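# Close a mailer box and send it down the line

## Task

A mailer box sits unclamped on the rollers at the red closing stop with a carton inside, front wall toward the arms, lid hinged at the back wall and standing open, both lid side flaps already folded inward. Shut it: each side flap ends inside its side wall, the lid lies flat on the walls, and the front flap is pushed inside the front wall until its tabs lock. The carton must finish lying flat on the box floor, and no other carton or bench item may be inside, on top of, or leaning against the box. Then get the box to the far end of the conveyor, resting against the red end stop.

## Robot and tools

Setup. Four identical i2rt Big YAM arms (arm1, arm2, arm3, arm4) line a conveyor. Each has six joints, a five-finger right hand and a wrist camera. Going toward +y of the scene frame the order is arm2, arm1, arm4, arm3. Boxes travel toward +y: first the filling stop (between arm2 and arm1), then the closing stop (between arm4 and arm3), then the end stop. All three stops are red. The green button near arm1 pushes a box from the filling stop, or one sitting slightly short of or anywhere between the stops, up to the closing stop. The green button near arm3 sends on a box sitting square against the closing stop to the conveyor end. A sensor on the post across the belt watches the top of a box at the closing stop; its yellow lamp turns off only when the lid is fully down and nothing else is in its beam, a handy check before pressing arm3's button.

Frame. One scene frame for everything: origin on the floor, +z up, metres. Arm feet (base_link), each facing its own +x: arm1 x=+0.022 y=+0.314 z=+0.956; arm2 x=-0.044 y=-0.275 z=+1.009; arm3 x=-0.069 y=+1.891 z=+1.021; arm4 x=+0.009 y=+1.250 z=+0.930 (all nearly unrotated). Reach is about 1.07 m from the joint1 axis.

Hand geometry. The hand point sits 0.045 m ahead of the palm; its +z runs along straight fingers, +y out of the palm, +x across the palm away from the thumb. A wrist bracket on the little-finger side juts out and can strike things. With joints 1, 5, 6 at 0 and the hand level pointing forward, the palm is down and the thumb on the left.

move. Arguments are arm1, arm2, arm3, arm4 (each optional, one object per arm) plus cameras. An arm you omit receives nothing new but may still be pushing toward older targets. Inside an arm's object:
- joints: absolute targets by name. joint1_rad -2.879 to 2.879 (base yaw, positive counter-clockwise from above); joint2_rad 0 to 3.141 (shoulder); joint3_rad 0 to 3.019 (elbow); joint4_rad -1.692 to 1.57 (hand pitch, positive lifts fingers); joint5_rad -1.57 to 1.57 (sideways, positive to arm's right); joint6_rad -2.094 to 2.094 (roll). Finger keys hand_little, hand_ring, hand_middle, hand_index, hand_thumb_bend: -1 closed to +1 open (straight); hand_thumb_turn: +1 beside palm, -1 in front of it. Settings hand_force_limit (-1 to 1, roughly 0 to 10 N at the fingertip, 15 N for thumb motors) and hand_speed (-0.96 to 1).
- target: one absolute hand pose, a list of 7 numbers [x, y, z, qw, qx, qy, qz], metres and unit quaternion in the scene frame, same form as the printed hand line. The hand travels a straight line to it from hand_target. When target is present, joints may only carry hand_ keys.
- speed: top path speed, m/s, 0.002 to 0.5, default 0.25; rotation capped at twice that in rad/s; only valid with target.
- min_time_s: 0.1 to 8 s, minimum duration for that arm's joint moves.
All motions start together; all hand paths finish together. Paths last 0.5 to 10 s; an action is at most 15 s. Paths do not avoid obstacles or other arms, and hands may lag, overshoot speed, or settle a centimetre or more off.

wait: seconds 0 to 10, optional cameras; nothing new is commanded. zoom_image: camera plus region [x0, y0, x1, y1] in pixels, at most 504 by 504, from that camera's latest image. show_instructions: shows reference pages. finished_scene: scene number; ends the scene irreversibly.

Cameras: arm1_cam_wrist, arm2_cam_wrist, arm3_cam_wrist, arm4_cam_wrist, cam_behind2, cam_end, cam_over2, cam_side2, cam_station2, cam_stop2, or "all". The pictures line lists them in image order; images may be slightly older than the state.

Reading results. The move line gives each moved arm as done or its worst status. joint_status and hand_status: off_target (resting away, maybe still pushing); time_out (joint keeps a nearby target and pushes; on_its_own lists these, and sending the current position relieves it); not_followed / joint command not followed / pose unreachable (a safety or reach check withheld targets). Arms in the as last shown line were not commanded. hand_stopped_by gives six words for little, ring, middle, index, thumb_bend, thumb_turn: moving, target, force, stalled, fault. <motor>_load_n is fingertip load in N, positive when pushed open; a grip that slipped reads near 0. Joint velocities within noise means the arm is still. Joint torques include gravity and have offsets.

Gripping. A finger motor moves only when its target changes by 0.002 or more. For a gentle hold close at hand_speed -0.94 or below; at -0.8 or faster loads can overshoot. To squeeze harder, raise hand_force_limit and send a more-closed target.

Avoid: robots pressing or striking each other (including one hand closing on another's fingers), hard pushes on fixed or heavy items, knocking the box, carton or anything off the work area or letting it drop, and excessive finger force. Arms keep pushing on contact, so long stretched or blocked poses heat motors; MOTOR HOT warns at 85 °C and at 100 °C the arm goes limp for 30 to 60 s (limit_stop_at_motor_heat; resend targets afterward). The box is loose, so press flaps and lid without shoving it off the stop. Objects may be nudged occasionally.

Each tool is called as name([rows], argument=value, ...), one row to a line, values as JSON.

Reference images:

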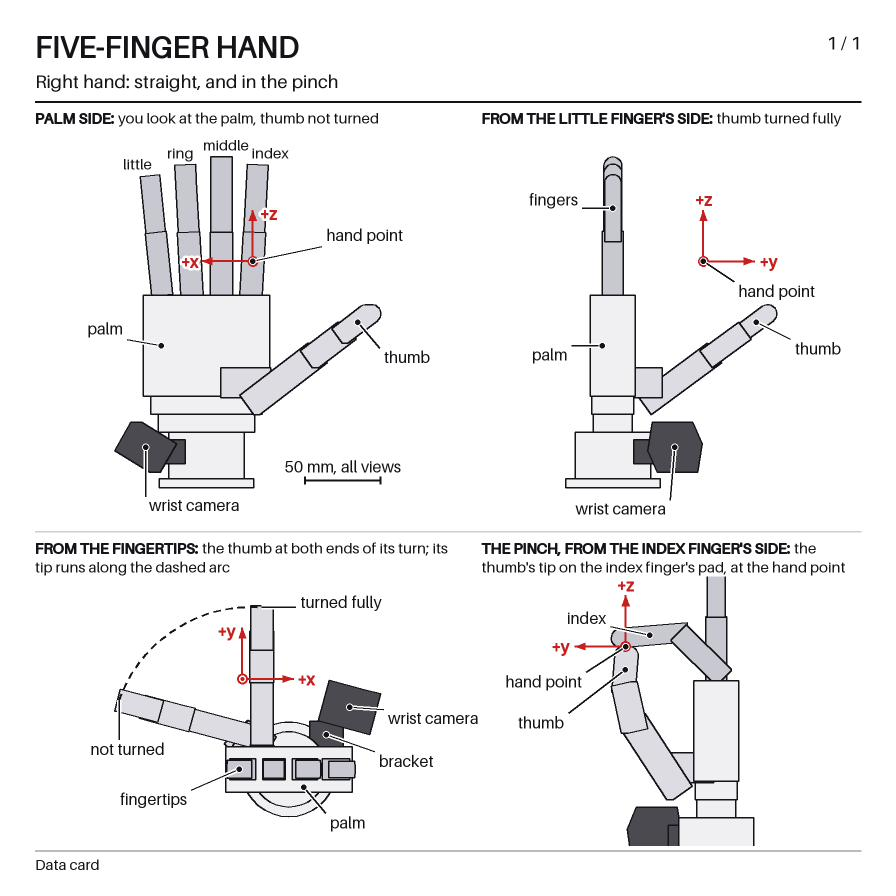

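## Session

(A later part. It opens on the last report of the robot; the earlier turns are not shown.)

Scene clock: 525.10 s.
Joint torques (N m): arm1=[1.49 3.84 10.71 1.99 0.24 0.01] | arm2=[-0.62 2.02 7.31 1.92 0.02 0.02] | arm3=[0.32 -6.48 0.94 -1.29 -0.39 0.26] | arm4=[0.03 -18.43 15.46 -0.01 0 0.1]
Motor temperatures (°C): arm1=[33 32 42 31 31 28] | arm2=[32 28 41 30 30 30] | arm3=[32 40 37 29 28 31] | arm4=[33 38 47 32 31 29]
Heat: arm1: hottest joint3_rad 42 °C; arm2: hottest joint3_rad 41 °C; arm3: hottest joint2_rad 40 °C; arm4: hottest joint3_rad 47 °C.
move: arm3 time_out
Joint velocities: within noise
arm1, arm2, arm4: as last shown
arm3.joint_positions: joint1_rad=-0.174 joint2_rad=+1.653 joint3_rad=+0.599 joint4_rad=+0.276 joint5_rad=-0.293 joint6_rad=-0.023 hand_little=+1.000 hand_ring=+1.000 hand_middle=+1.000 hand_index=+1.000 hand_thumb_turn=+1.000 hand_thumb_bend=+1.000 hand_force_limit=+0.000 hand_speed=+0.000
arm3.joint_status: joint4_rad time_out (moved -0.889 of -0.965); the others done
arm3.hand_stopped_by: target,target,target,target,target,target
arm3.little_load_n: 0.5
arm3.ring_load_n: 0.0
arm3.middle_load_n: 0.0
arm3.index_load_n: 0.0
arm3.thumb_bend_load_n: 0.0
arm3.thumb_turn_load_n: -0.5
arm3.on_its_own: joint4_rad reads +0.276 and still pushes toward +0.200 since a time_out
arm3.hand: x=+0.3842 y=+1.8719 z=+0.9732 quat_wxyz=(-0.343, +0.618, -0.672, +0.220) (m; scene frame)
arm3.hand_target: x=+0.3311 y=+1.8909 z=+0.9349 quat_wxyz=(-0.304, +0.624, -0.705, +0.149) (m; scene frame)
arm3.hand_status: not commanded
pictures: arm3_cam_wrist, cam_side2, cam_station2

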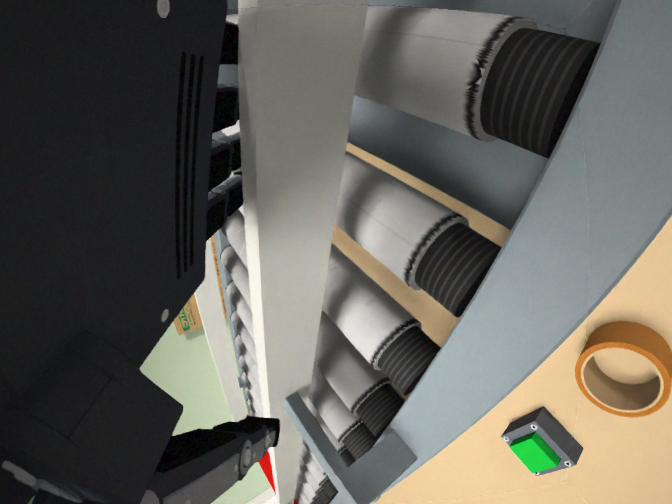

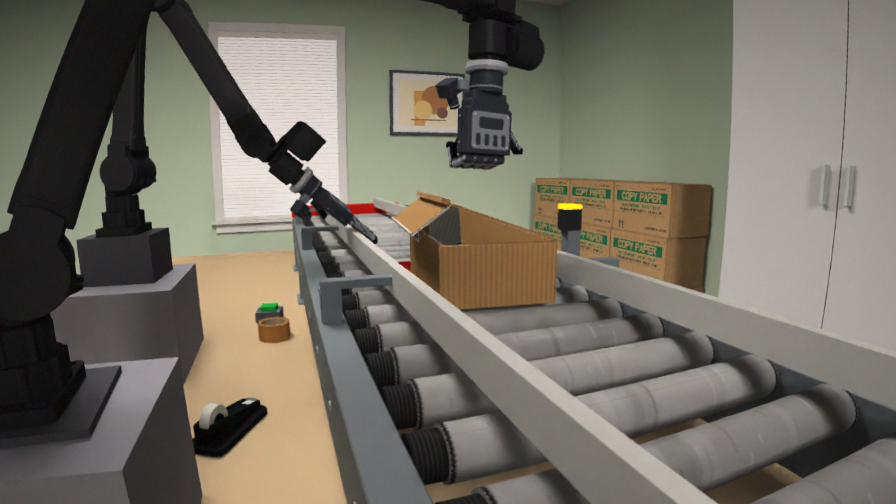

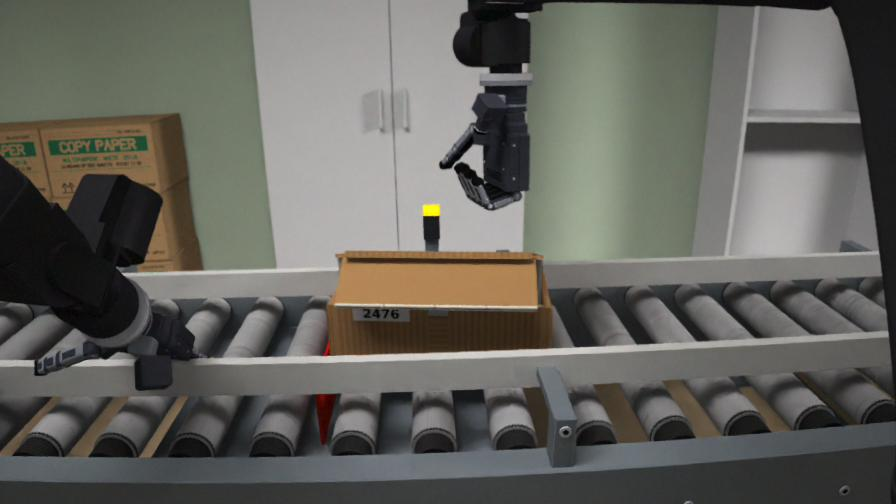

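move(arm3={"joints": {"joint4_rad": 0.85}, "min_time_s": 1.5}, cameras=["cam_side2"])

move(arm3={"target": [0.36, 1.57, 1.07, 0.4305, -0.561, 0.561, -0.4305], "speed": 0.2}, cameras=["cam_side2", "cam_station2", "arm3_cam_wrist", "cam_over2"])

Scene clock: 533.40 s.
Joint torques (N m): arm1=[1.49 3.9 10.7 1.99 0.24 0.01] | arm2=[-1.32 1.79 7.28 1.94 -0.02 0.11] | arm3=[0.26 -8.7 4.92 3.06 -0.1 0.16] | arm4=[0.09 -18.37 15.47 0.01 0 0.09]
Motor temperatures (°C): arm1=[33 32 42 31 31 28] | arm2=[32 28 41 30 30 30] | arm3=[31 39 36 29 28 31] | arm4=[33 38 49 32 31 29]
Heat: arm1: hottest joint3_rad 42 °C; arm2: hottest joint3_rad 41 °C; arm3: hottest joint2_rad 39 °C; arm4: hottest joint3_rad 49 °C.
move: arm3 done
Joint velocities: within noise
arm1, arm2, arm4: as last shown
arm2.little_load_n: -0.5
arm3.joint_positions: joint1_rad=-0.173 joint2_rad=+1.682 joint3_rad=+0.541 joint4_rad=+0.826 joint5_rad=-0.298 joint6_rad=-0.014 hand_little=+1.000 hand_ring=+1.000 hand_middle=+1.000 hand_index=+1.000 hand_thumb_turn=+1.000 hand_thumb_bend=+1.000 hand_force_limit=+0.000 hand_speed=+0.000
arm3.joint_status: all done
arm3.hand_stopped_by: target,target,target,target,target,target
arm3.little_load_n: 0.0
arm3.ring_load_n: 0.0
arm3.middle_load_n: 0.0
arm3.index_load_n: 0.0
arm3.thumb_bend_load_n: 0.0
arm3.thumb_turn_load_n: 0.0
arm3.hand: x=+0.4473 y=+1.8588 z=+1.0399 quat_wxyz=(-0.455, +0.568, -0.568, +0.384) (m; scene frame)
arm3.hand_target: x=+0.4517 y=+1.8636 z=+1.0431 quat_wxyz=(-0.464, +0.565, -0.563, +0.385) (m; scene frame)
arm3.hand_status: not commanded
pictures: cam_side2

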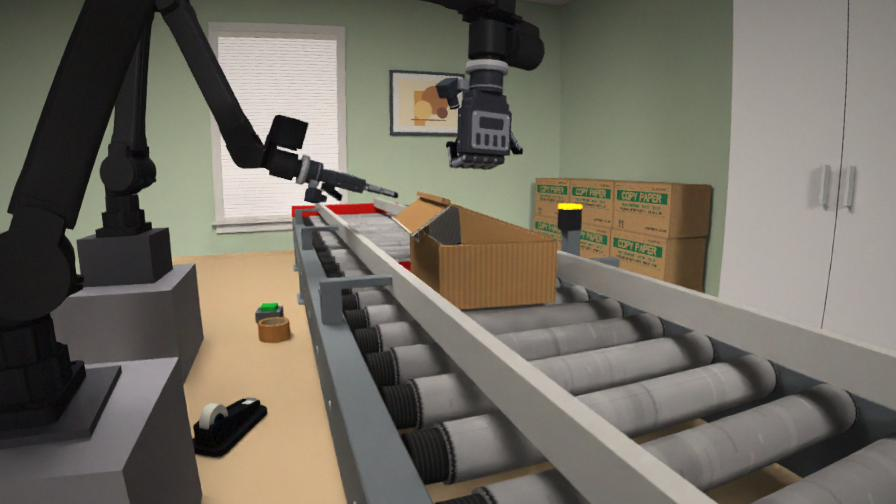

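Scene clock: 535.67 s.
Joint torques (N m): arm1=[1.55 3.84 10.7 1.99 0.25 0.01] | arm2=[-1.14 1.79 7.42 1.78 0.05 -0.01] | arm3=[0.32 -9.82 8.05 1.42 -0.32 -0.11] | arm4=[0.09 -18.37 15.45 0.01 0 0.1]
Motor temperatures (°C): arm1=[33 32 42 31 31 28] | arm2=[32 28 41 30 30 30] | arm3=[31 39 37 29 28 31] | arm4=[33 38 50 32 31 29]
Heat: arm1: hottest joint3_rad 42 °C; arm2: hottest joint3_rad 41 °C; arm3: hottest joint2_rad 39 °C; arm4: hottest joint3_rad 50 °C.
move: arm3 off_target
Joint velocities: within noise
arm1.joint_positions: joint1_rad=-0.025 joint2_rad=+0.634 joint3_rad=+1.383 joint4_rad=-1.230 joint5_rad=-0.017 joint6_rad=-1.093 hand_little=+1.000 hand_ring=+1.000 hand_middle=+1.000 hand_index=+1.000 hand_thumb_turn=+1.000 hand_thumb_bend=+1.000 hand_force_limit=+0.000 hand_speed=-0.800
arm1.joint_status: not commanded
arm1.hand_stopped_by: target,target,target,target,target,target
arm1.little_load_n: 0.0
arm1.ring_load_n: 0.0
arm1.middle_load_n: 0.0
arm1.index_load_n: 0.0
arm1.thumb_bend_load_n: 0.0
arm1.thumb_turn_load_n: 0.0
arm1.hand: x=+0.2745 y=+0.2702 z=+1.4500 quat_wxyz=(-0.133, +0.832, -0.204, +0.498) (m; scene frame)
arm1.hand_target: x=+0.2735 y=+0.2701 z=+1.4635 quat_wxyz=(-0.136, +0.824, -0.202, +0.511) (m; scene frame)
arm1.hand_status: not commanded
arm2.joint_positions: joint1_rad=-0.037 joint2_rad=+0.598 joint3_rad=+1.420 joint4_rad=-1.348 joint5_rad=-0.058 joint6_rad=-1.134 hand_little=+1.000 hand_ring=+1.000 hand_middle=+1.000 hand_index=+1.000 hand_thumb_turn=+1.000 hand_thumb_bend=+1.000 hand_force_limit=+0.000 hand_speed=-0.800
arm2.joint_status: not commanded
arm2.hand_stopped_by: target,target,target,target,target,target
arm2.little_load_n: 0.0
arm2.ring_load_n: 0.0
arm2.middle_load_n: 0.0
arm2.index_load_n: -0.5
arm2.thumb_bend_load_n: 0.0
arm2.thumb_turn_load_n: 0.0
arm2.hand: x=+0.1645 y=-0.3360 z=+1.5061 quat_wxyz=(-0.099, +0.835, -0.233, +0.488) (m; scene frame)
arm2.hand_target: x=+0.1632 y=-0.3358 z=+1.5160 quat_wxyz=(-0.101, +0.830, -0.231, +0.498) (m; scene frame)
arm2.hand_status: not commanded
arm3.joint_positions: joint1_rad=-0.887 joint2_rad=+1.698 joint3_rad=+0.740 joint4_rad=+0.513 joint5_rad=-0.887 joint6_rad=-0.332 hand_little=+1.000 hand_ring=+1.000 hand_middle=+1.000 hand_index=+1.000 hand_thumb_turn=+1.000 hand_thumb_bend=+1.000 hand_force_limit=+0.000 hand_speed=+0.000
arm3.joint_status: not commanded
arm3.hand_stopped_by: target,target,target,target,target,target
arm3.little_load_n: 0.0
arm3.ring_load_n: -0.5
arm3.middle_load_n: -0.5
arm3.index_load_n: 0.0
arm3.thumb_bend_load_n: 0.0
arm3.thumb_turn_load_n: 0.0
arm3.hand: x=+0.3505 y=+1.5793 z=+1.0650 quat_wxyz=(-0.432, +0.555, -0.571, +0.424) (m; scene frame)
arm3.hand_target: x=+0.3596 y=+1.5703 z=+1.0701 quat_wxyz=(-0.430, +0.561, -0.561, +0.431) (m; scene frame)
arm3.hand_status: off_target (0.014 m and 1.5 deg from the pose sent, 0.303 m and 6.1 deg at the start)
arm4: as last shown
pictures: arm3_cam_wrist, cam_over2, cam_side2, cam_station2

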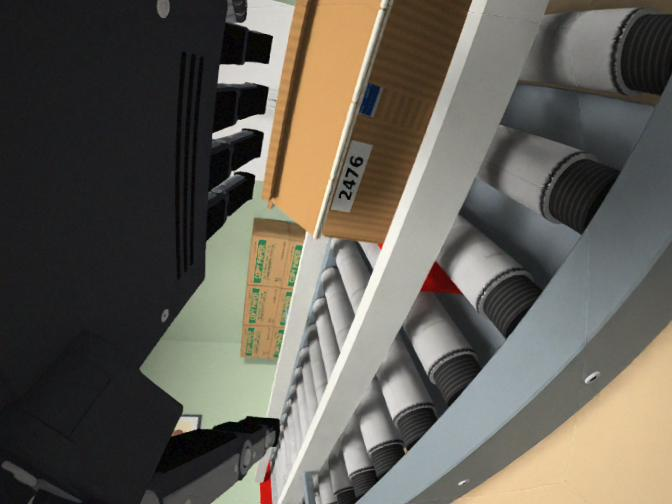

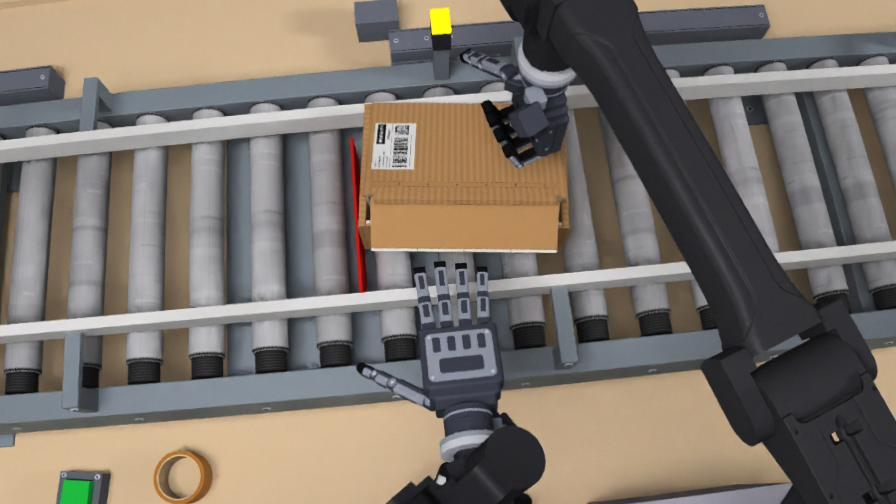

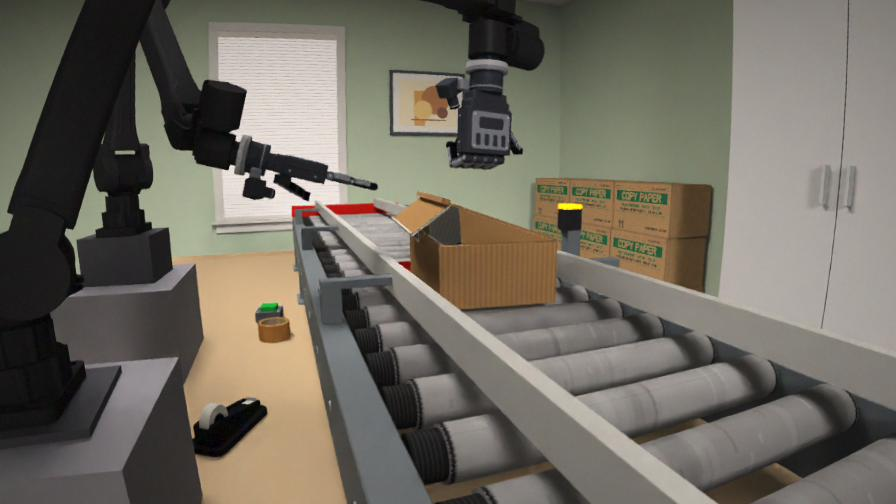

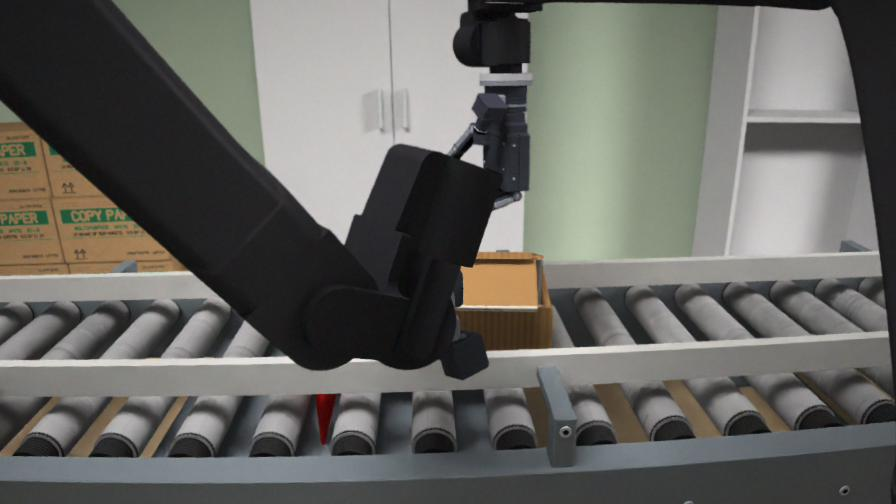

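zoom_image(camera="cam_side2", region=[320, 130, 560, 310])

Scaled by 2.100 from the camera's 896x504 image, which has a finer 1280x720 frame.

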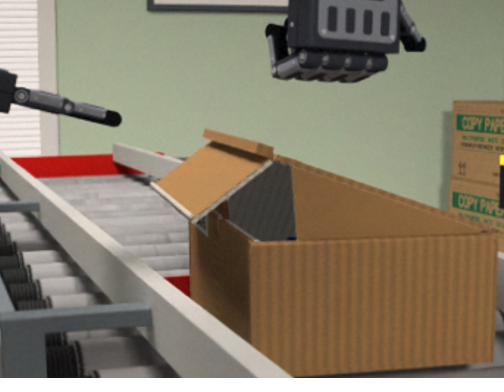

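move(arm3={"target": [0.375, 1.567, 0.985, 0.3954, -0.5862, 0.5862, -0.3954], "speed": 0.12}, cameras=["cam_side2", "arm3_cam_wrist"])

zoom_image(camera="cam_side2", region=[320, 130, 560, 310])

Scene clock: 570.97 s.
Joint torques (N m): arm1=[1.49 3.78 10.71 1.99 0.24 0.01] | arm2=[-0.26 0.91 7.42 1.87 -0.04 0.09] | arm3=[0.21 -12.04 7.23 1.44 -0.27 -0.11] | arm4=[0.03 -18.43 15.45 0.02 0 0.09]
Motor temperatures (°C): arm1=[32 32 42 31 31 28] | arm2=[31 28 41 30 30 30] | arm3=[31 38 41 29 28 31] | arm4=[33 39 55 32 31 29]
Heat: arm1: hottest joint3_rad 42 °C; arm2: hottest joint3_rad 41 °C; arm3: hottest joint3_rad 41 °C; arm4: hottest joint3_rad 55 °C.
move: arm3 off_target
Joint velocities: within noise
arm1, arm2, arm4: as last shown
arm1.thumb_bend_load_n: -0.5
arm2.index_load_n: 0.0
arm3.joint_positions: joint1_rad=-0.843 joint2_rad=+1.894 joint3_rad=+0.800 joint4_rad=+0.496 joint5_rad=-0.802 joint6_rad=-0.425 hand_little=+1.000 hand_ring=+1.000 hand_middle=+1.000 hand_index=+1.000 hand_thumb_turn=+1.000 hand_thumb_bend=+1.000 hand_force_limit=+0.000 hand_speed=+0.000
arm3.joint_status: not commanded
arm3.hand_stopped_by: target,target,target,target,target,target
arm3.little_load_n: 0.0
arm3.ring_load_n: 0.0
arm3.middle_load_n: 0.0
arm3.index_load_n: 0.0
arm3.thumb_bend_load_n: 0.0
arm3.thumb_turn_load_n: -0.5
arm3.hand: x=+0.3628 y=+1.5772 z=+0.9786 quat_wxyz=(-0.398, +0.579, -0.598, +0.385) (m; scene frame)
arm3.hand_target: x=+0.3746 y=+1.5673 z=+0.9854 quat_wxyz=(-0.395, +0.586, -0.586, +0.396) (m; scene frame)
arm3.hand_status: off_target (0.017 m and 2.0 deg from the pose sent, 0.085 m and 6.7 deg at the start)
pictures: arm3_cam_wrist, cam_side2

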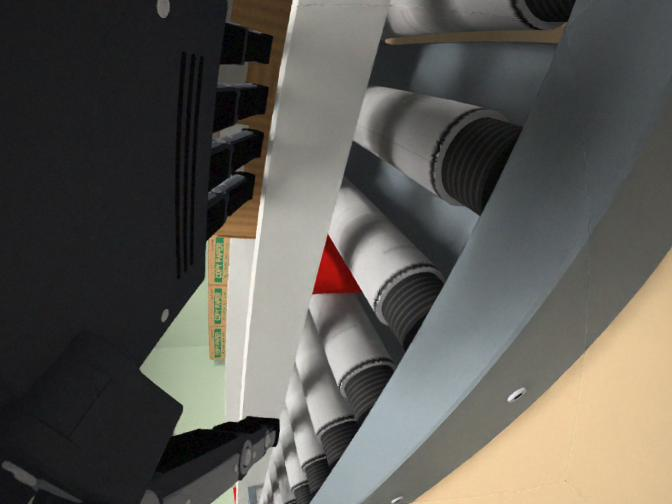

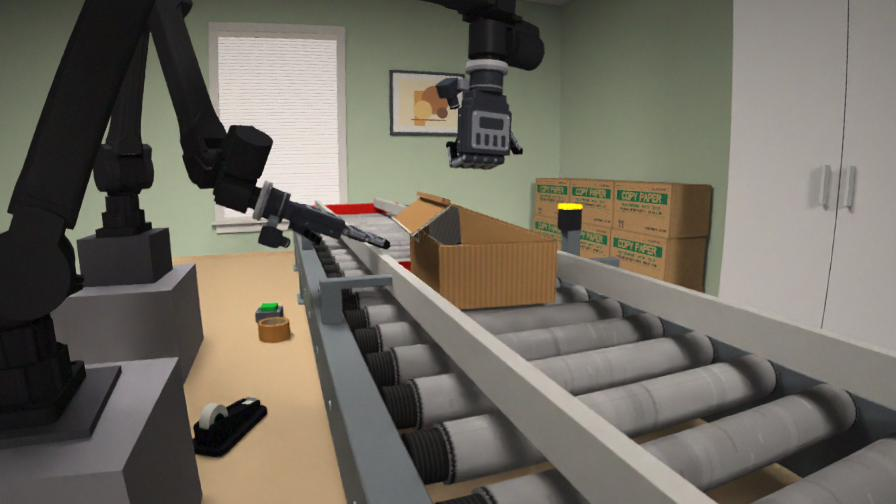

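Scaled by 2.100 from the camera's 896x504 image, which has a finer 1280x720 frame.

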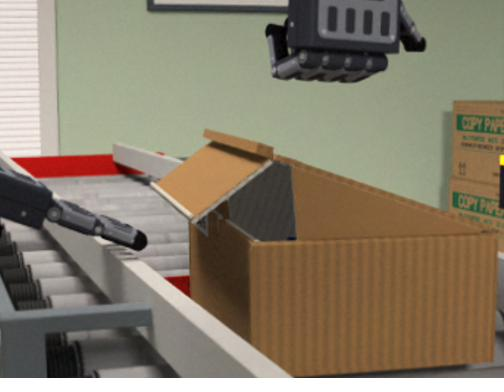

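move(arm3={"target": [0.425, 1.567, 0.983, 0.3954, -0.5862, 0.5862, -0.3954], "speed": 0.12}, cameras=["cam_side2"])

zoom_image(camera="cam_side2", region=[320, 130, 560, 310])

move(arm3={"target": [0.425, 1.567, 1.05, 0.3954, -0.5862, 0.5862, -0.3954], "speed": 0.08}, cameras=["cam_side2", "cam_over2"])

zoom_image(camera="cam_side2", region=[320, 130, 560, 310])

Scene clock: 577.03 s.
Joint torques (N m): arm1=[1.49 3.78 10.7 1.99 0.25 0.01] | arm2=[-0.38 1.38 7.38 2.06 -0.06 0.05] | arm3=[-0.79 -12.69 7.43 1.68 -0.21 0.16] | arm4=[0.09 -18.43 15.43 0.02 0 0.1]
Motor temperatures (°C): arm1=[32 32 42 31 31 28] | arm2=[31 28 41 30 30 30] | arm3=[31 38 41 29 28 31] | arm4=[33 39 56 32 31 29]
Heat: arm1: hottest joint3_rad 42 °C; arm2: hottest joint3_rad 41 °C; arm3: hottest joint3_rad 41 °C; arm4: hottest joint3_rad 56 °C.
move: arm3 off_target
Joint velocities: within noise
arm1, arm2, arm4: as last shown
arm1.thumb_bend_load_n: 0.0
arm3.joint_positions: joint1_rad=-0.756 joint2_rad=+1.947 joint3_rad=+0.897 joint4_rad=+0.496 joint5_rad=-0.734 joint6_rad=-0.396 hand_little=+1.000 hand_ring=+1.000 hand_middle=+1.000 hand_index=+1.000 hand_thumb_turn=+1.000 hand_thumb_bend=+1.000 hand_force_limit=+0.000 hand_speed=+0.000
arm3.joint_status: not commanded
arm3.hand_stopped_by: target,target,target,target,target,target
arm3.little_load_n: 0.0
arm3.ring_load_n: 0.0
arm3.middle_load_n: 0.0
arm3.index_load_n: 0.0
arm3.thumb_bend_load_n: 0.0
arm3.thumb_turn_load_n: 0.0
arm3.hand: x=+0.4147 y=+1.5769 z=+0.9782 quat_wxyz=(-0.393, +0.590, -0.587, +0.390) (m; scene frame)
arm3.hand_target: x=+0.4246 y=+1.5672 z=+0.9832 quat_wxyz=(-0.395, +0.586, -0.586, +0.396) (m; scene frame)
arm3.hand_status: off_target (0.015 m and 0.8 deg from the pose sent, 0.063 m and 2.0 deg at the start)
pictures: cam_side2

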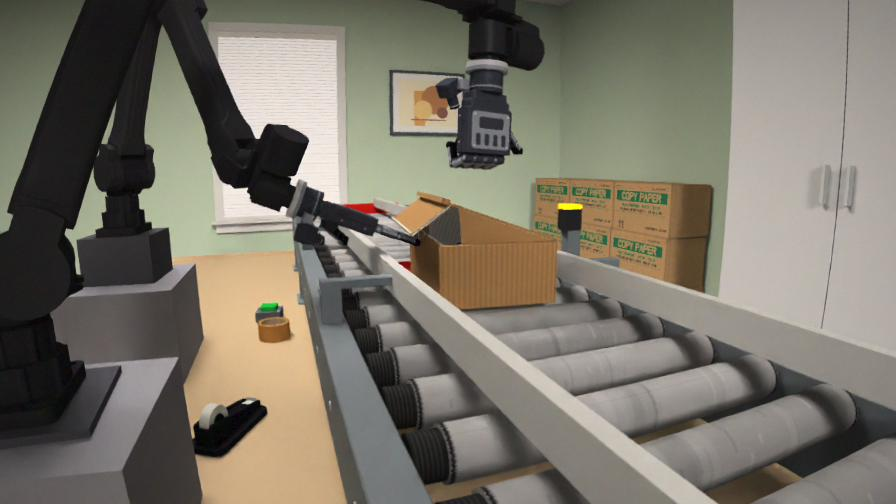

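Scaled by 2.100 from the camera's 896x504 image, which has a finer 1280x720 frame.

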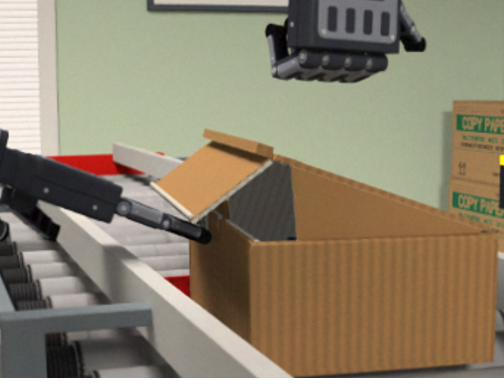

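Scene clock: 578.37 s.
Joint torques (N m): arm1=[1.55 3.78 10.7 1.99 0.24 0.01] | arm2=[-1.03 1.67 7.34 1.92 -0.01 0.08] | arm3=[-0.32 -15.33 9.09 1.52 -0.32 0.13] | arm4=[0.03 -18.37 15.46 0.02 -0.01 0.1]
Motor temperatures (°C): arm1=[32 32 42 31 31 28] | arm2=[31 28 41 30 30 30] | arm3=[31 38 41 29 28 31] | arm4=[33 39 56 32 31 29]
Heat: arm1: hottest joint3_rad 42 °C; arm2: hottest joint3_rad 41 °C; arm3: hottest joint3_rad 41 °C; arm4: hottest joint3_rad 56 °C.
move: arm3 off_target
Joint velocities: within noise
arm1, arm2, arm4: as last shown
arm3.joint_positions: joint1_rad=-0.756 joint2_rad=+1.831 joint3_rad=+0.897 joint4_rad=+0.327 joint5_rad=-0.732 joint6_rad=-0.392 hand_little=+1.000 hand_ring=+1.000 hand_middle=+1.000 hand_index=+1.000 hand_thumb_turn=+1.000 hand_thumb_bend=+1.000 hand_force_limit=+0.000 hand_speed=+0.000
arm3.joint_status: not commanded
arm3.hand_stopped_by: target,target,target,target,target,target
arm3.little_load_n: -0.5
arm3.ring_load_n: 0.0
arm3.middle_load_n: 0.0
arm3.index_load_n: 0.0
arm3.thumb_bend_load_n: 0.0
arm3.thumb_turn_load_n: 0.0
arm3.hand: x=+0.4067 y=+1.5850 z=+1.0162 quat_wxyz=(-0.394, +0.588, -0.603, +0.368) (m; scene frame)
arm3.hand_target: x=+0.4237 y=+1.5682 z=+1.0505 quat_wxyz=(-0.396, +0.586, -0.586, +0.395) (m; scene frame)
arm3.hand_status: off_target (0.042 m and 3.7 deg from the pose sent, 0.073 m and 0.8 deg at the start)
pictures: cam_over2, cam_side2

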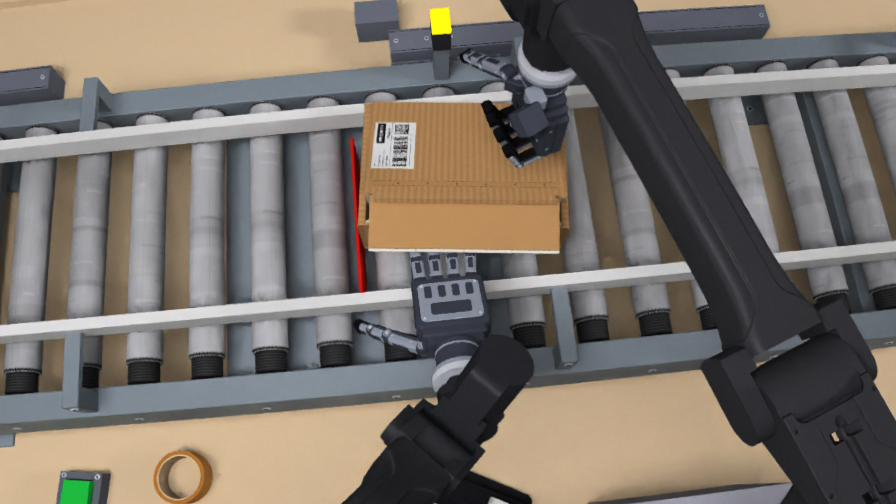

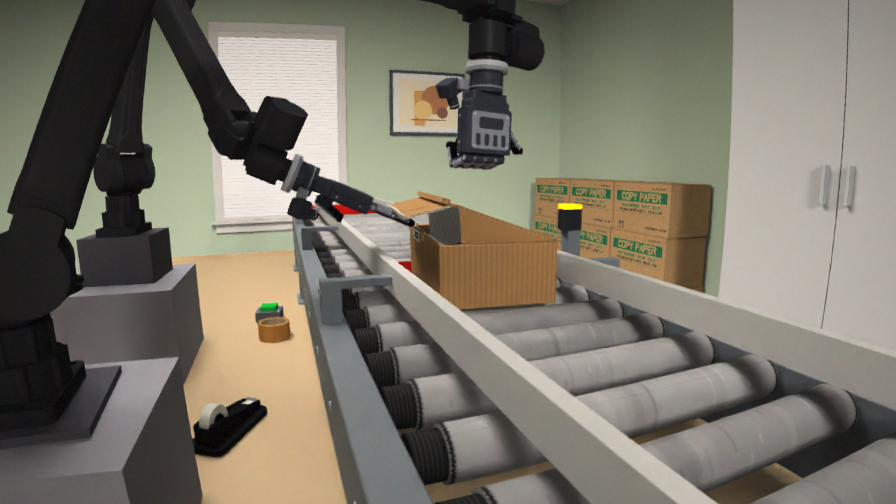

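Scaled by 2.100 from the camera's 896x504 image, which has a finer 1280x720 frame.

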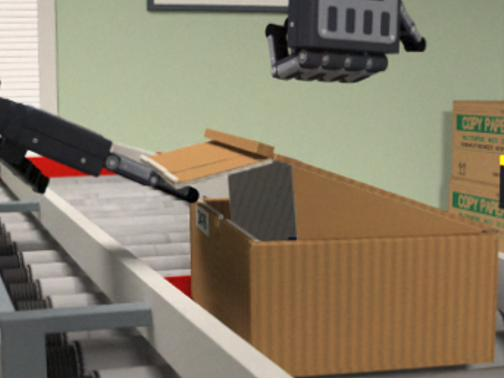

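move(arm3={"target": [0.480, 1.567, 1.055, 0.3954, -0.5862, 0.5862, -0.3954], "speed": 0.12}, cameras=["cam_side2"])

zoom_image(camera="cam_side2", region=[320, 130, 560, 310])

move(arm3={"target": [0.480, 1.567, 1.12, 0.3954, -0.5862, 0.5862, -0.3954], "speed": 0.08}, cameras=["cam_side2", "cam_over2"])

zoom_image(camera="cam_side2", region=[320, 110, 560, 290])

Scene clock: 586.43 s.
Joint torques (N m): arm1=[1.55 3.78 10.7 2 0.25 0.01] | arm2=[-0.44 1.67 7.27 1.89 -0.04 0.06] | arm3=[0.15 -13.68 9.84 1.65 -0.32 0.14] | arm4=[0.09 -18.14 14.58 0.08 -0.08 0.1]
Motor temperatures (°C): arm1=[32 32 42 31 31 28] | arm2=[31 28 41 30 30 30] | arm3=[31 39 42 29 28 31] | arm4=[33 39 57 32 31 29]
Heat: arm1: hottest joint3_rad 42 °C; arm2: hottest joint3_rad 41 °C; arm3: hottest joint3_rad 42 °C; arm4: hottest joint3_rad 57 °C.
move: arm3 off_target
Joint velocities: within noise
arm1, arm2, arm4: as last shown
arm3.joint_positions: joint1_rad=-0.687 joint2_rad=+1.863 joint3_rad=+1.016 joint4_rad=+0.304 joint5_rad=-0.665 joint6_rad=-0.344 hand_little=+1.000 hand_ring=+1.000 hand_middle=+1.000 hand_index=+1.000 hand_thumb_turn=+1.000 hand_thumb_bend=+1.000 hand_force_limit=+0.000 hand_speed=+0.000
arm3.joint_status: not commanded
arm3.hand_stopped_by: target,target,target,target,target,target
arm3.little_load_n: 0.0
arm3.ring_load_n: 0.0
arm3.middle_load_n: 0.0
arm3.index_load_n: 0.0
arm3.thumb_bend_load_n: 0.0
arm3.thumb_turn_load_n: -0.5
arm3.hand: x=+0.4614 y=+1.5765 z=+1.0382 quat_wxyz=(-0.390, +0.588, -0.596, +0.384) (m; scene frame)
arm3.hand_target: x=+0.4791 y=+1.5678 z=+1.0556 quat_wxyz=(-0.396, +0.586, -0.586, +0.396) (m; scene frame)
arm3.hand_status: off_target (0.027 m and 1.9 deg from the pose sent, 0.085 m and 3.7 deg at the start)
arm4.joint_positions: joint1_rad=+0.235 joint2_rad=+1.935 joint3_rad=+2.001 joint4_rad=-1.648 joint5_rad=+0.004 joint6_rad=+1.643 hand_little=-1.000 hand_ring=-1.000 hand_middle=-1.000 hand_index=-1.000 hand_thumb_turn=+1.000 hand_thumb_bend=+1.000 hand_force_limit=+0.000 hand_speed=+0.000
arm4.middle_load_n: 0.5
arm4.hand: x=+0.5878 y=+1.5151 z=+1.1430 quat_wxyz=(+0.009, +0.135, -0.991, +0.001) (m; scene frame)
arm4.hand_target: x=+0.5993 y=+1.5148 z=+1.1499 quat_wxyz=(-0.001, +0.130, -0.991, +0.000) (m; scene frame)
pictures: cam_side2

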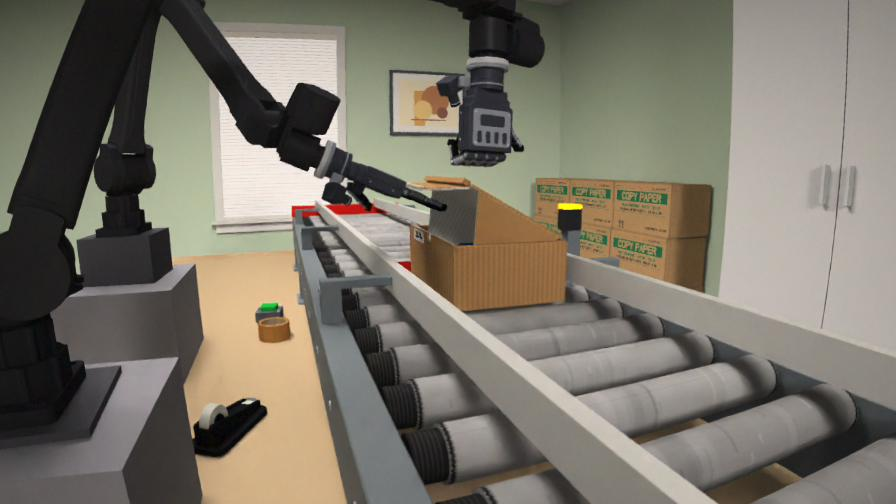

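Scaled by 2.100 from the camera's 896x504 image, which has a finer 1280x720 frame.

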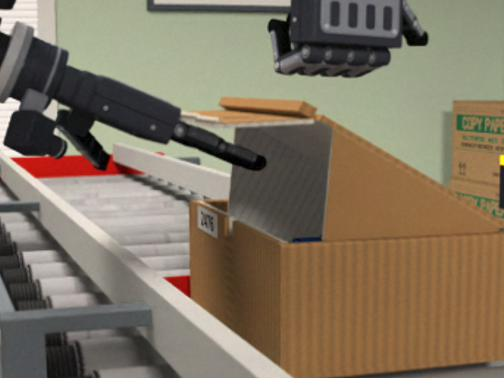

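Scene clock: 587.77 s.
Joint torques (N m): arm1=[1.49 3.84 10.7 1.99 0.25 0.01] | arm2=[-0.32 1.79 7.46 1.84 -0.02 0.03] | arm3=[0.09 -16.32 10.66 1.55 -0.32 0.15] | arm4=[0.03 -18.37 14.57 0.08 -0.08 0.09]
Motor temperatures (°C): arm1=[32 32 42 31 31 28] | arm2=[31 28 41 30 30 30] | arm3=[31 39 42 29 28 31] | arm4=[33 39 56 32 31 29]
Heat: arm1: hottest joint3_rad 42 °C; arm2: hottest joint3_rad 41 °C; arm3: hottest joint3_rad 42 °C; arm4: hottest joint3_rad 56 °C.
move: arm3 off_target
Joint velocities: within noise
arm1, arm2: as last shown
arm3.joint_positions: joint1_rad=-0.686 joint2_rad=+1.783 joint3_rad=+1.056 joint4_rad=+0.143 joint5_rad=-0.666 joint6_rad=-0.344 hand_little=+1.000 hand_ring=+1.000 hand_middle=+1.000 hand_index=+1.000 hand_thumb_turn=+1.000 hand_thumb_bend=+1.000 hand_force_limit=+0.000 hand_speed=+0.000
arm3.joint_status: not commanded
arm3.hand_stopped_by: target,target,target,target,target,target
arm3.little_load_n: 0.0
arm3.ring_load_n: 0.0
arm3.middle_load_n: 0.0
arm3.index_load_n: -0.5
arm3.thumb_bend_load_n: 0.0
arm3.thumb_turn_load_n: 0.0
arm3.hand: x=+0.4598 y=+1.5787 z=+1.0775 quat_wxyz=(-0.390, +0.589, -0.606, +0.366) (m; scene frame)
arm3.hand_target: x=+0.4783 y=+1.5684 z=+1.1204 quat_wxyz=(-0.396, +0.586, -0.586, +0.396) (m; scene frame)
arm3.hand_status: off_target (0.048 m and 4.1 deg from the pose sent, 0.084 m and 1.9 deg at the start)
arm4.joint_positions: joint1_rad=+0.235 joint2_rad=+1.935 joint3_rad=+2.001 joint4_rad=-1.648 joint5_rad=+0.004 joint6_rad=+1.643 hand_little=-1.000 hand_ring=-1.000 hand_middle=-1.000 hand_index=-1.000 hand_thumb_turn=+1.000 hand_thumb_bend=+1.000 hand_force_limit=+0.000 hand_speed=+0.000
arm4.joint_status: not commanded
arm4.hand_stopped_by: target,target,target,target,target,target
arm4.little_load_n: 0.0
arm4.ring_load_n: 0.5
arm4.middle_load_n: 0.0
arm4.index_load_n: 0.0
arm4.thumb_bend_load_n: 0.0
arm4.thumb_turn_load_n: 0.0
arm4.hand: x=+0.5878 y=+1.5151 z=+1.1430 quat_wxyz=(+0.009, +0.135, -0.991, +0.001) (m; scene frame)
arm4.hand_target: x=+0.5993 y=+1.5148 z=+1.1499 quat_wxyz=(-0.001, +0.130, -0.991, +0.000) (m; scene frame)
arm4.hand_status: not commanded
pictures: cam_over2, cam_side2

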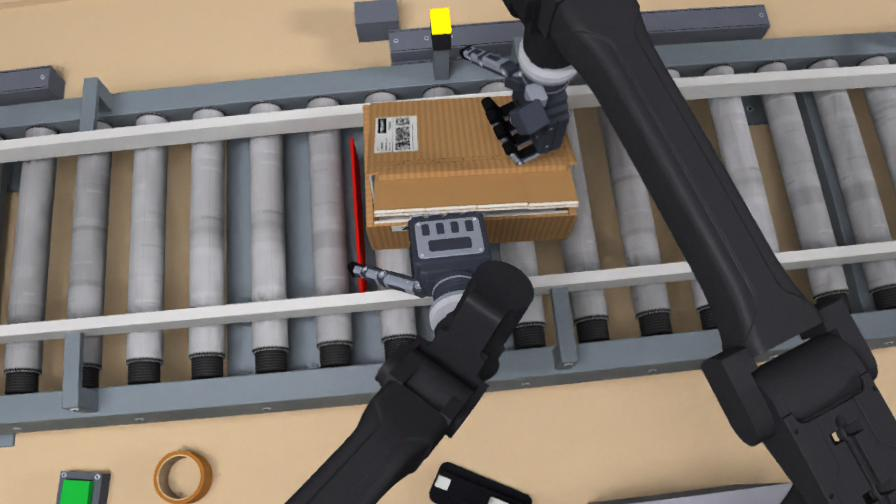

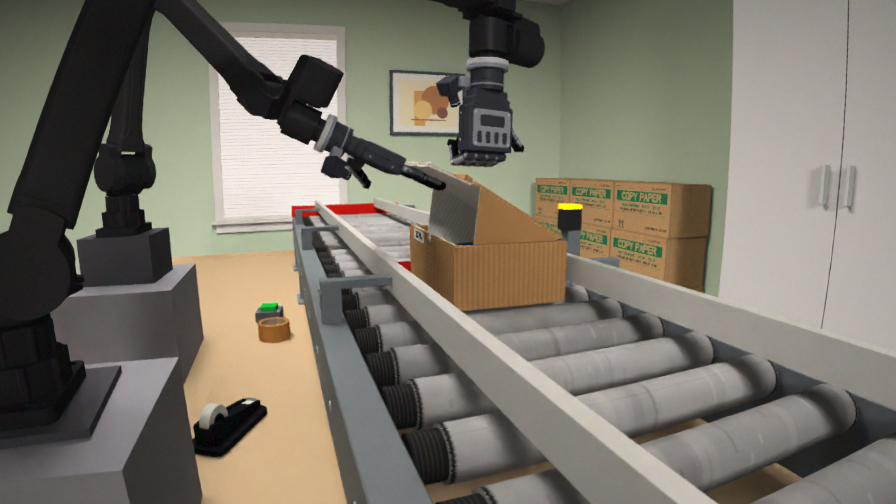

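Scaled by 2.100 from the camera's 896x504 image, which has a finer 1280x720 frame.

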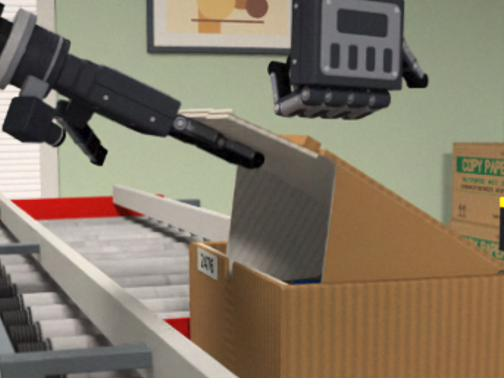

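move(arm3={"target": [0.31, 1.60, 1.07, 0.3954, -0.5862, 0.5862, -0.3954], "speed": 0.25}, arm4={"target": [0.605, 1.515, 1.175, 0, -0.1305, 0.9914, 0], "speed": 0.1}, cameras=["cam_side2"])

move(arm3={"joints": {"joint1_rad": -0.18, "joint2_rad": 1.65, "joint3_rad": 0.60, "joint4_rad": 1.0, "joint5_rad": 1.30, "joint6_rad": 0.955}, "min_time_s": 3}, cameras=["cam_side2", "cam_over2"])

zoom_image(camera="cam_side2", region=[320, 110, 560, 290])

Scene clock: 605.17 s.
Joint torques (N m): arm1=[1.61 3.78 10.7 1.99 0.25 0.01] | arm2=[-0.67 1.44 7.45 1.89 -0.03 0] | arm3=[-0.21 -11.4 6.46 2.5 -0.46 -0.14] | arm4=[-0.21 -18.73 15.83 0.03 -0.19 0.08]
Motor temperatures (°C): arm1=[32 32 42 31 31 28] | arm2=[31 28 41 30 30 30] | arm3=[31 39 42 29 28 31] | arm4=[33 39 55 32 31 29]
Heat: arm1: hottest joint3_rad 42 °C; arm2: hottest joint3_rad 41 °C; arm3: hottest joint3_rad 42 °C; arm4: hottest joint3_rad 55 °C.
move: arm3 off_target; arm4 off_target
Joint velocities: within noise
arm1, arm2: as last shown
arm3.joint_positions: joint1_rad=-0.911 joint2_rad=+1.576 joint3_rad=+0.678 joint4_rad=+0.217 joint5_rad=-0.859 joint6_rad=-0.489 hand_little=+1.000 hand_ring=+1.000 hand_middle=+1.000 hand_index=+1.000 hand_thumb_turn=+1.000 hand_thumb_bend=+1.000 hand_force_limit=+0.000 hand_speed=+0.000
arm3.joint_status: not commanded
arm3.hand_stopped_by: target,target,target,target,target,target
arm3.little_load_n: -0.5
arm3.ring_load_n: 0.0
arm3.middle_load_n: 0.0
arm3.index_load_n: 0.0
arm3.thumb_bend_load_n: 0.0
arm3.thumb_turn_load_n: -0.5
arm3.hand: x=+0.3034 y=+1.6092 z=+1.0526 quat_wxyz=(-0.401, +0.578, -0.607, +0.369) (m; scene frame)
arm3.hand_target: x=+0.3097 y=+1.6003 z=+1.0700 quat_wxyz=(-0.395, +0.586, -0.586, +0.395) (m; scene frame)
arm3.hand_status: off_target (0.021 m and 4.0 deg from the pose sent, 0.151 m and 4.1 deg at the start)
arm4.joint_positions: joint1_rad=+0.235 joint2_rad=+1.936 joint3_rad=+2.043 joint4_rad=-1.676 joint5_rad=+0.004 joint6_rad=+1.643 hand_little=-1.000 hand_ring=-1.000 hand_middle=-1.000 hand_index=-1.000 hand_thumb_turn=+1.000 hand_thumb_bend=+1.000 hand_force_limit=+0.000 hand_speed=+0.000
arm4.joint_status: not commanded
arm4.hand_stopped_by: target,target,target,target,target,target
arm4.little_load_n: -0.5
arm4.ring_load_n: 0.0
arm4.middle_load_n: 0.0
arm4.index_load_n: 0.0
arm4.thumb_bend_load_n: -0.5
arm4.thumb_turn_load_n: 0.0
arm4.hand: x=+0.5904 y=+1.5159 z=+1.1591 quat_wxyz=(+0.002, +0.135, -0.991, +0.000) (m; scene frame)
arm4.hand_target: x=+0.6039 y=+1.5146 z=+1.1746 quat_wxyz=(-0.015, +0.129, -0.991, -0.005) (m; scene frame)
arm4.hand_status: off_target (0.022 m and 0.5 deg from the pose sent, 0.036 m and 1.1 deg at the start; a joint's target at an end of its range on 34 of 45 steps)
pictures: cam_side2

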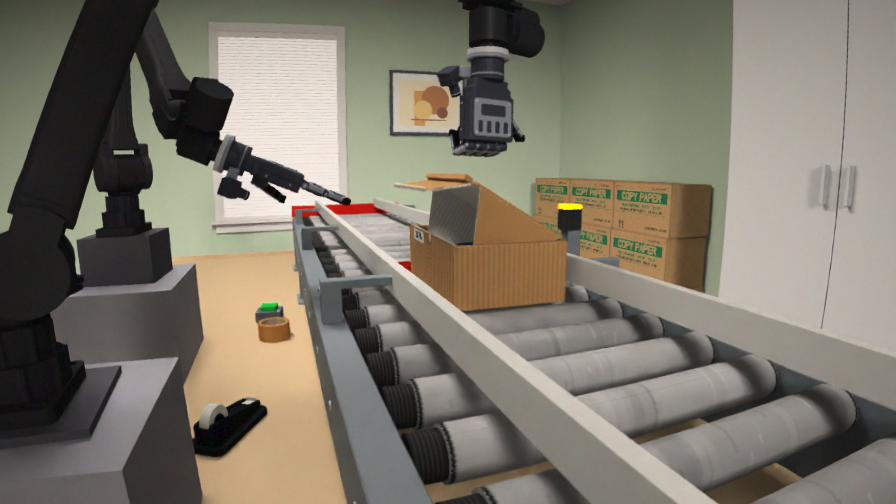

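Scene clock: 608.83 s.
Joint torques (N m): arm1=[1.55 3.84 10.71 1.99 0.25 0.01] | arm2=[-0.21 2.08 7.47 1.76 -0.03 0.03] | arm3=[-0.15 -8 4.96 2.43 0.16 0.19] | arm4=[-0.15 -18.73 15.83 0.03 -0.19 0.08]
Motor temperatures (°C): arm1=[32 32 42 31 31 28] | arm2=[31 28 41 30 30 30] | arm3=[31 39 42 29 28 31] | arm4=[33 39 55 32 31 29]
Heat: arm1: hottest joint3_rad 42 °C; arm2: hottest joint3_rad 41 °C; arm3: hottest joint3_rad 42 °C; arm4: hottest joint3_rad 55 °C.
move: arm3 done
Joint velocities: within noise
arm1, arm2, arm4: as last shown
arm3.joint_positions: joint1_rad=-0.183 joint2_rad=+1.637 joint3_rad=+0.598 joint4_rad=+0.979 joint5_rad=+1.298 joint6_rad=+0.941 hand_little=+1.000 hand_ring=+1.000 hand_middle=+1.000 hand_index=+1.000 hand_thumb_turn=+1.000 hand_thumb_bend=+1.000 hand_force_limit=+0.000 hand_speed=+0.000
arm3.joint_status: all done
arm3.hand_stopped_by: target,target,target,target,target,target
arm3.little_load_n: 0.0
arm3.ring_load_n: 0.0
arm3.middle_load_n: 0.0
arm3.index_load_n: 0.0
arm3.thumb_bend_load_n: 0.0
arm3.thumb_turn_load_n: -0.5
arm3.hand: x=+0.3746 y=+1.6090 z=+1.1752 quat_wxyz=(-0.312, -0.296, -0.649, +0.627) (m; scene frame)
arm3.hand_target: x=+0.3765 y=+1.6098 z=+1.1743 quat_wxyz=(-0.320, -0.302, -0.645, +0.624) (m; scene frame)
arm3.hand_status: not commanded
arm4.little_load_n: 0.0
arm4.thumb_bend_load_n: 0.0
pictures: cam_over2, cam_side2

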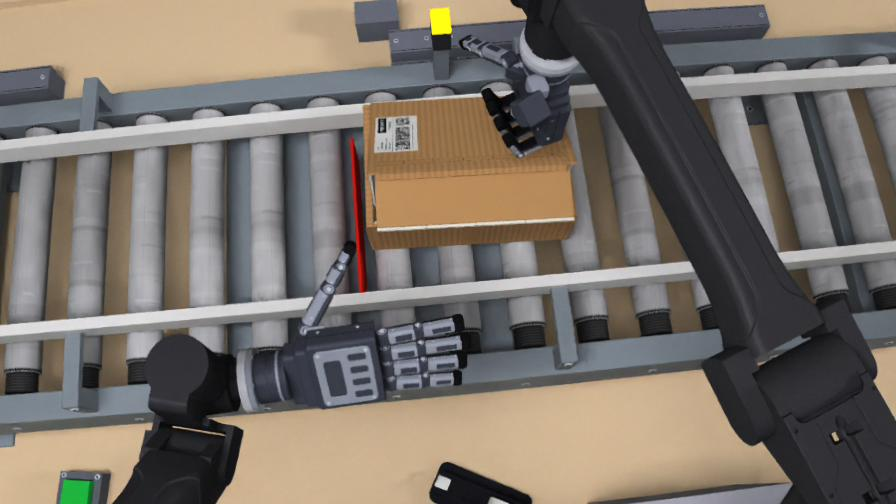

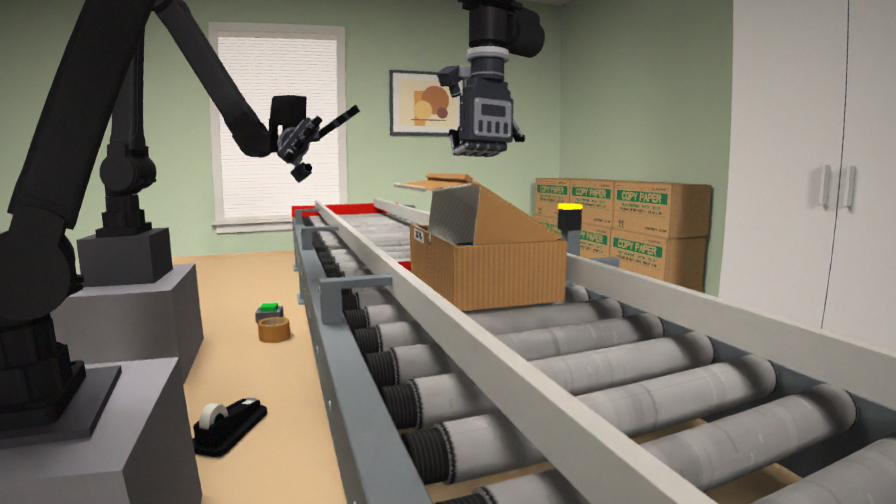

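Scaled by 2.100 from the camera's 896x504 image, which has a finer 1280x720 frame.

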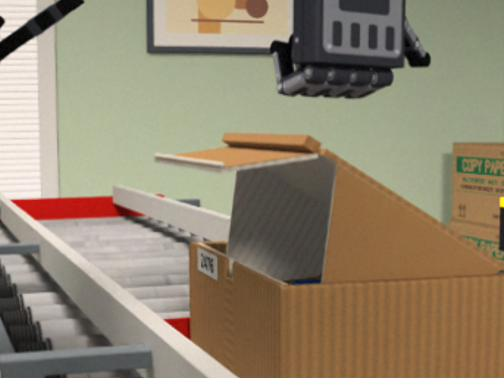

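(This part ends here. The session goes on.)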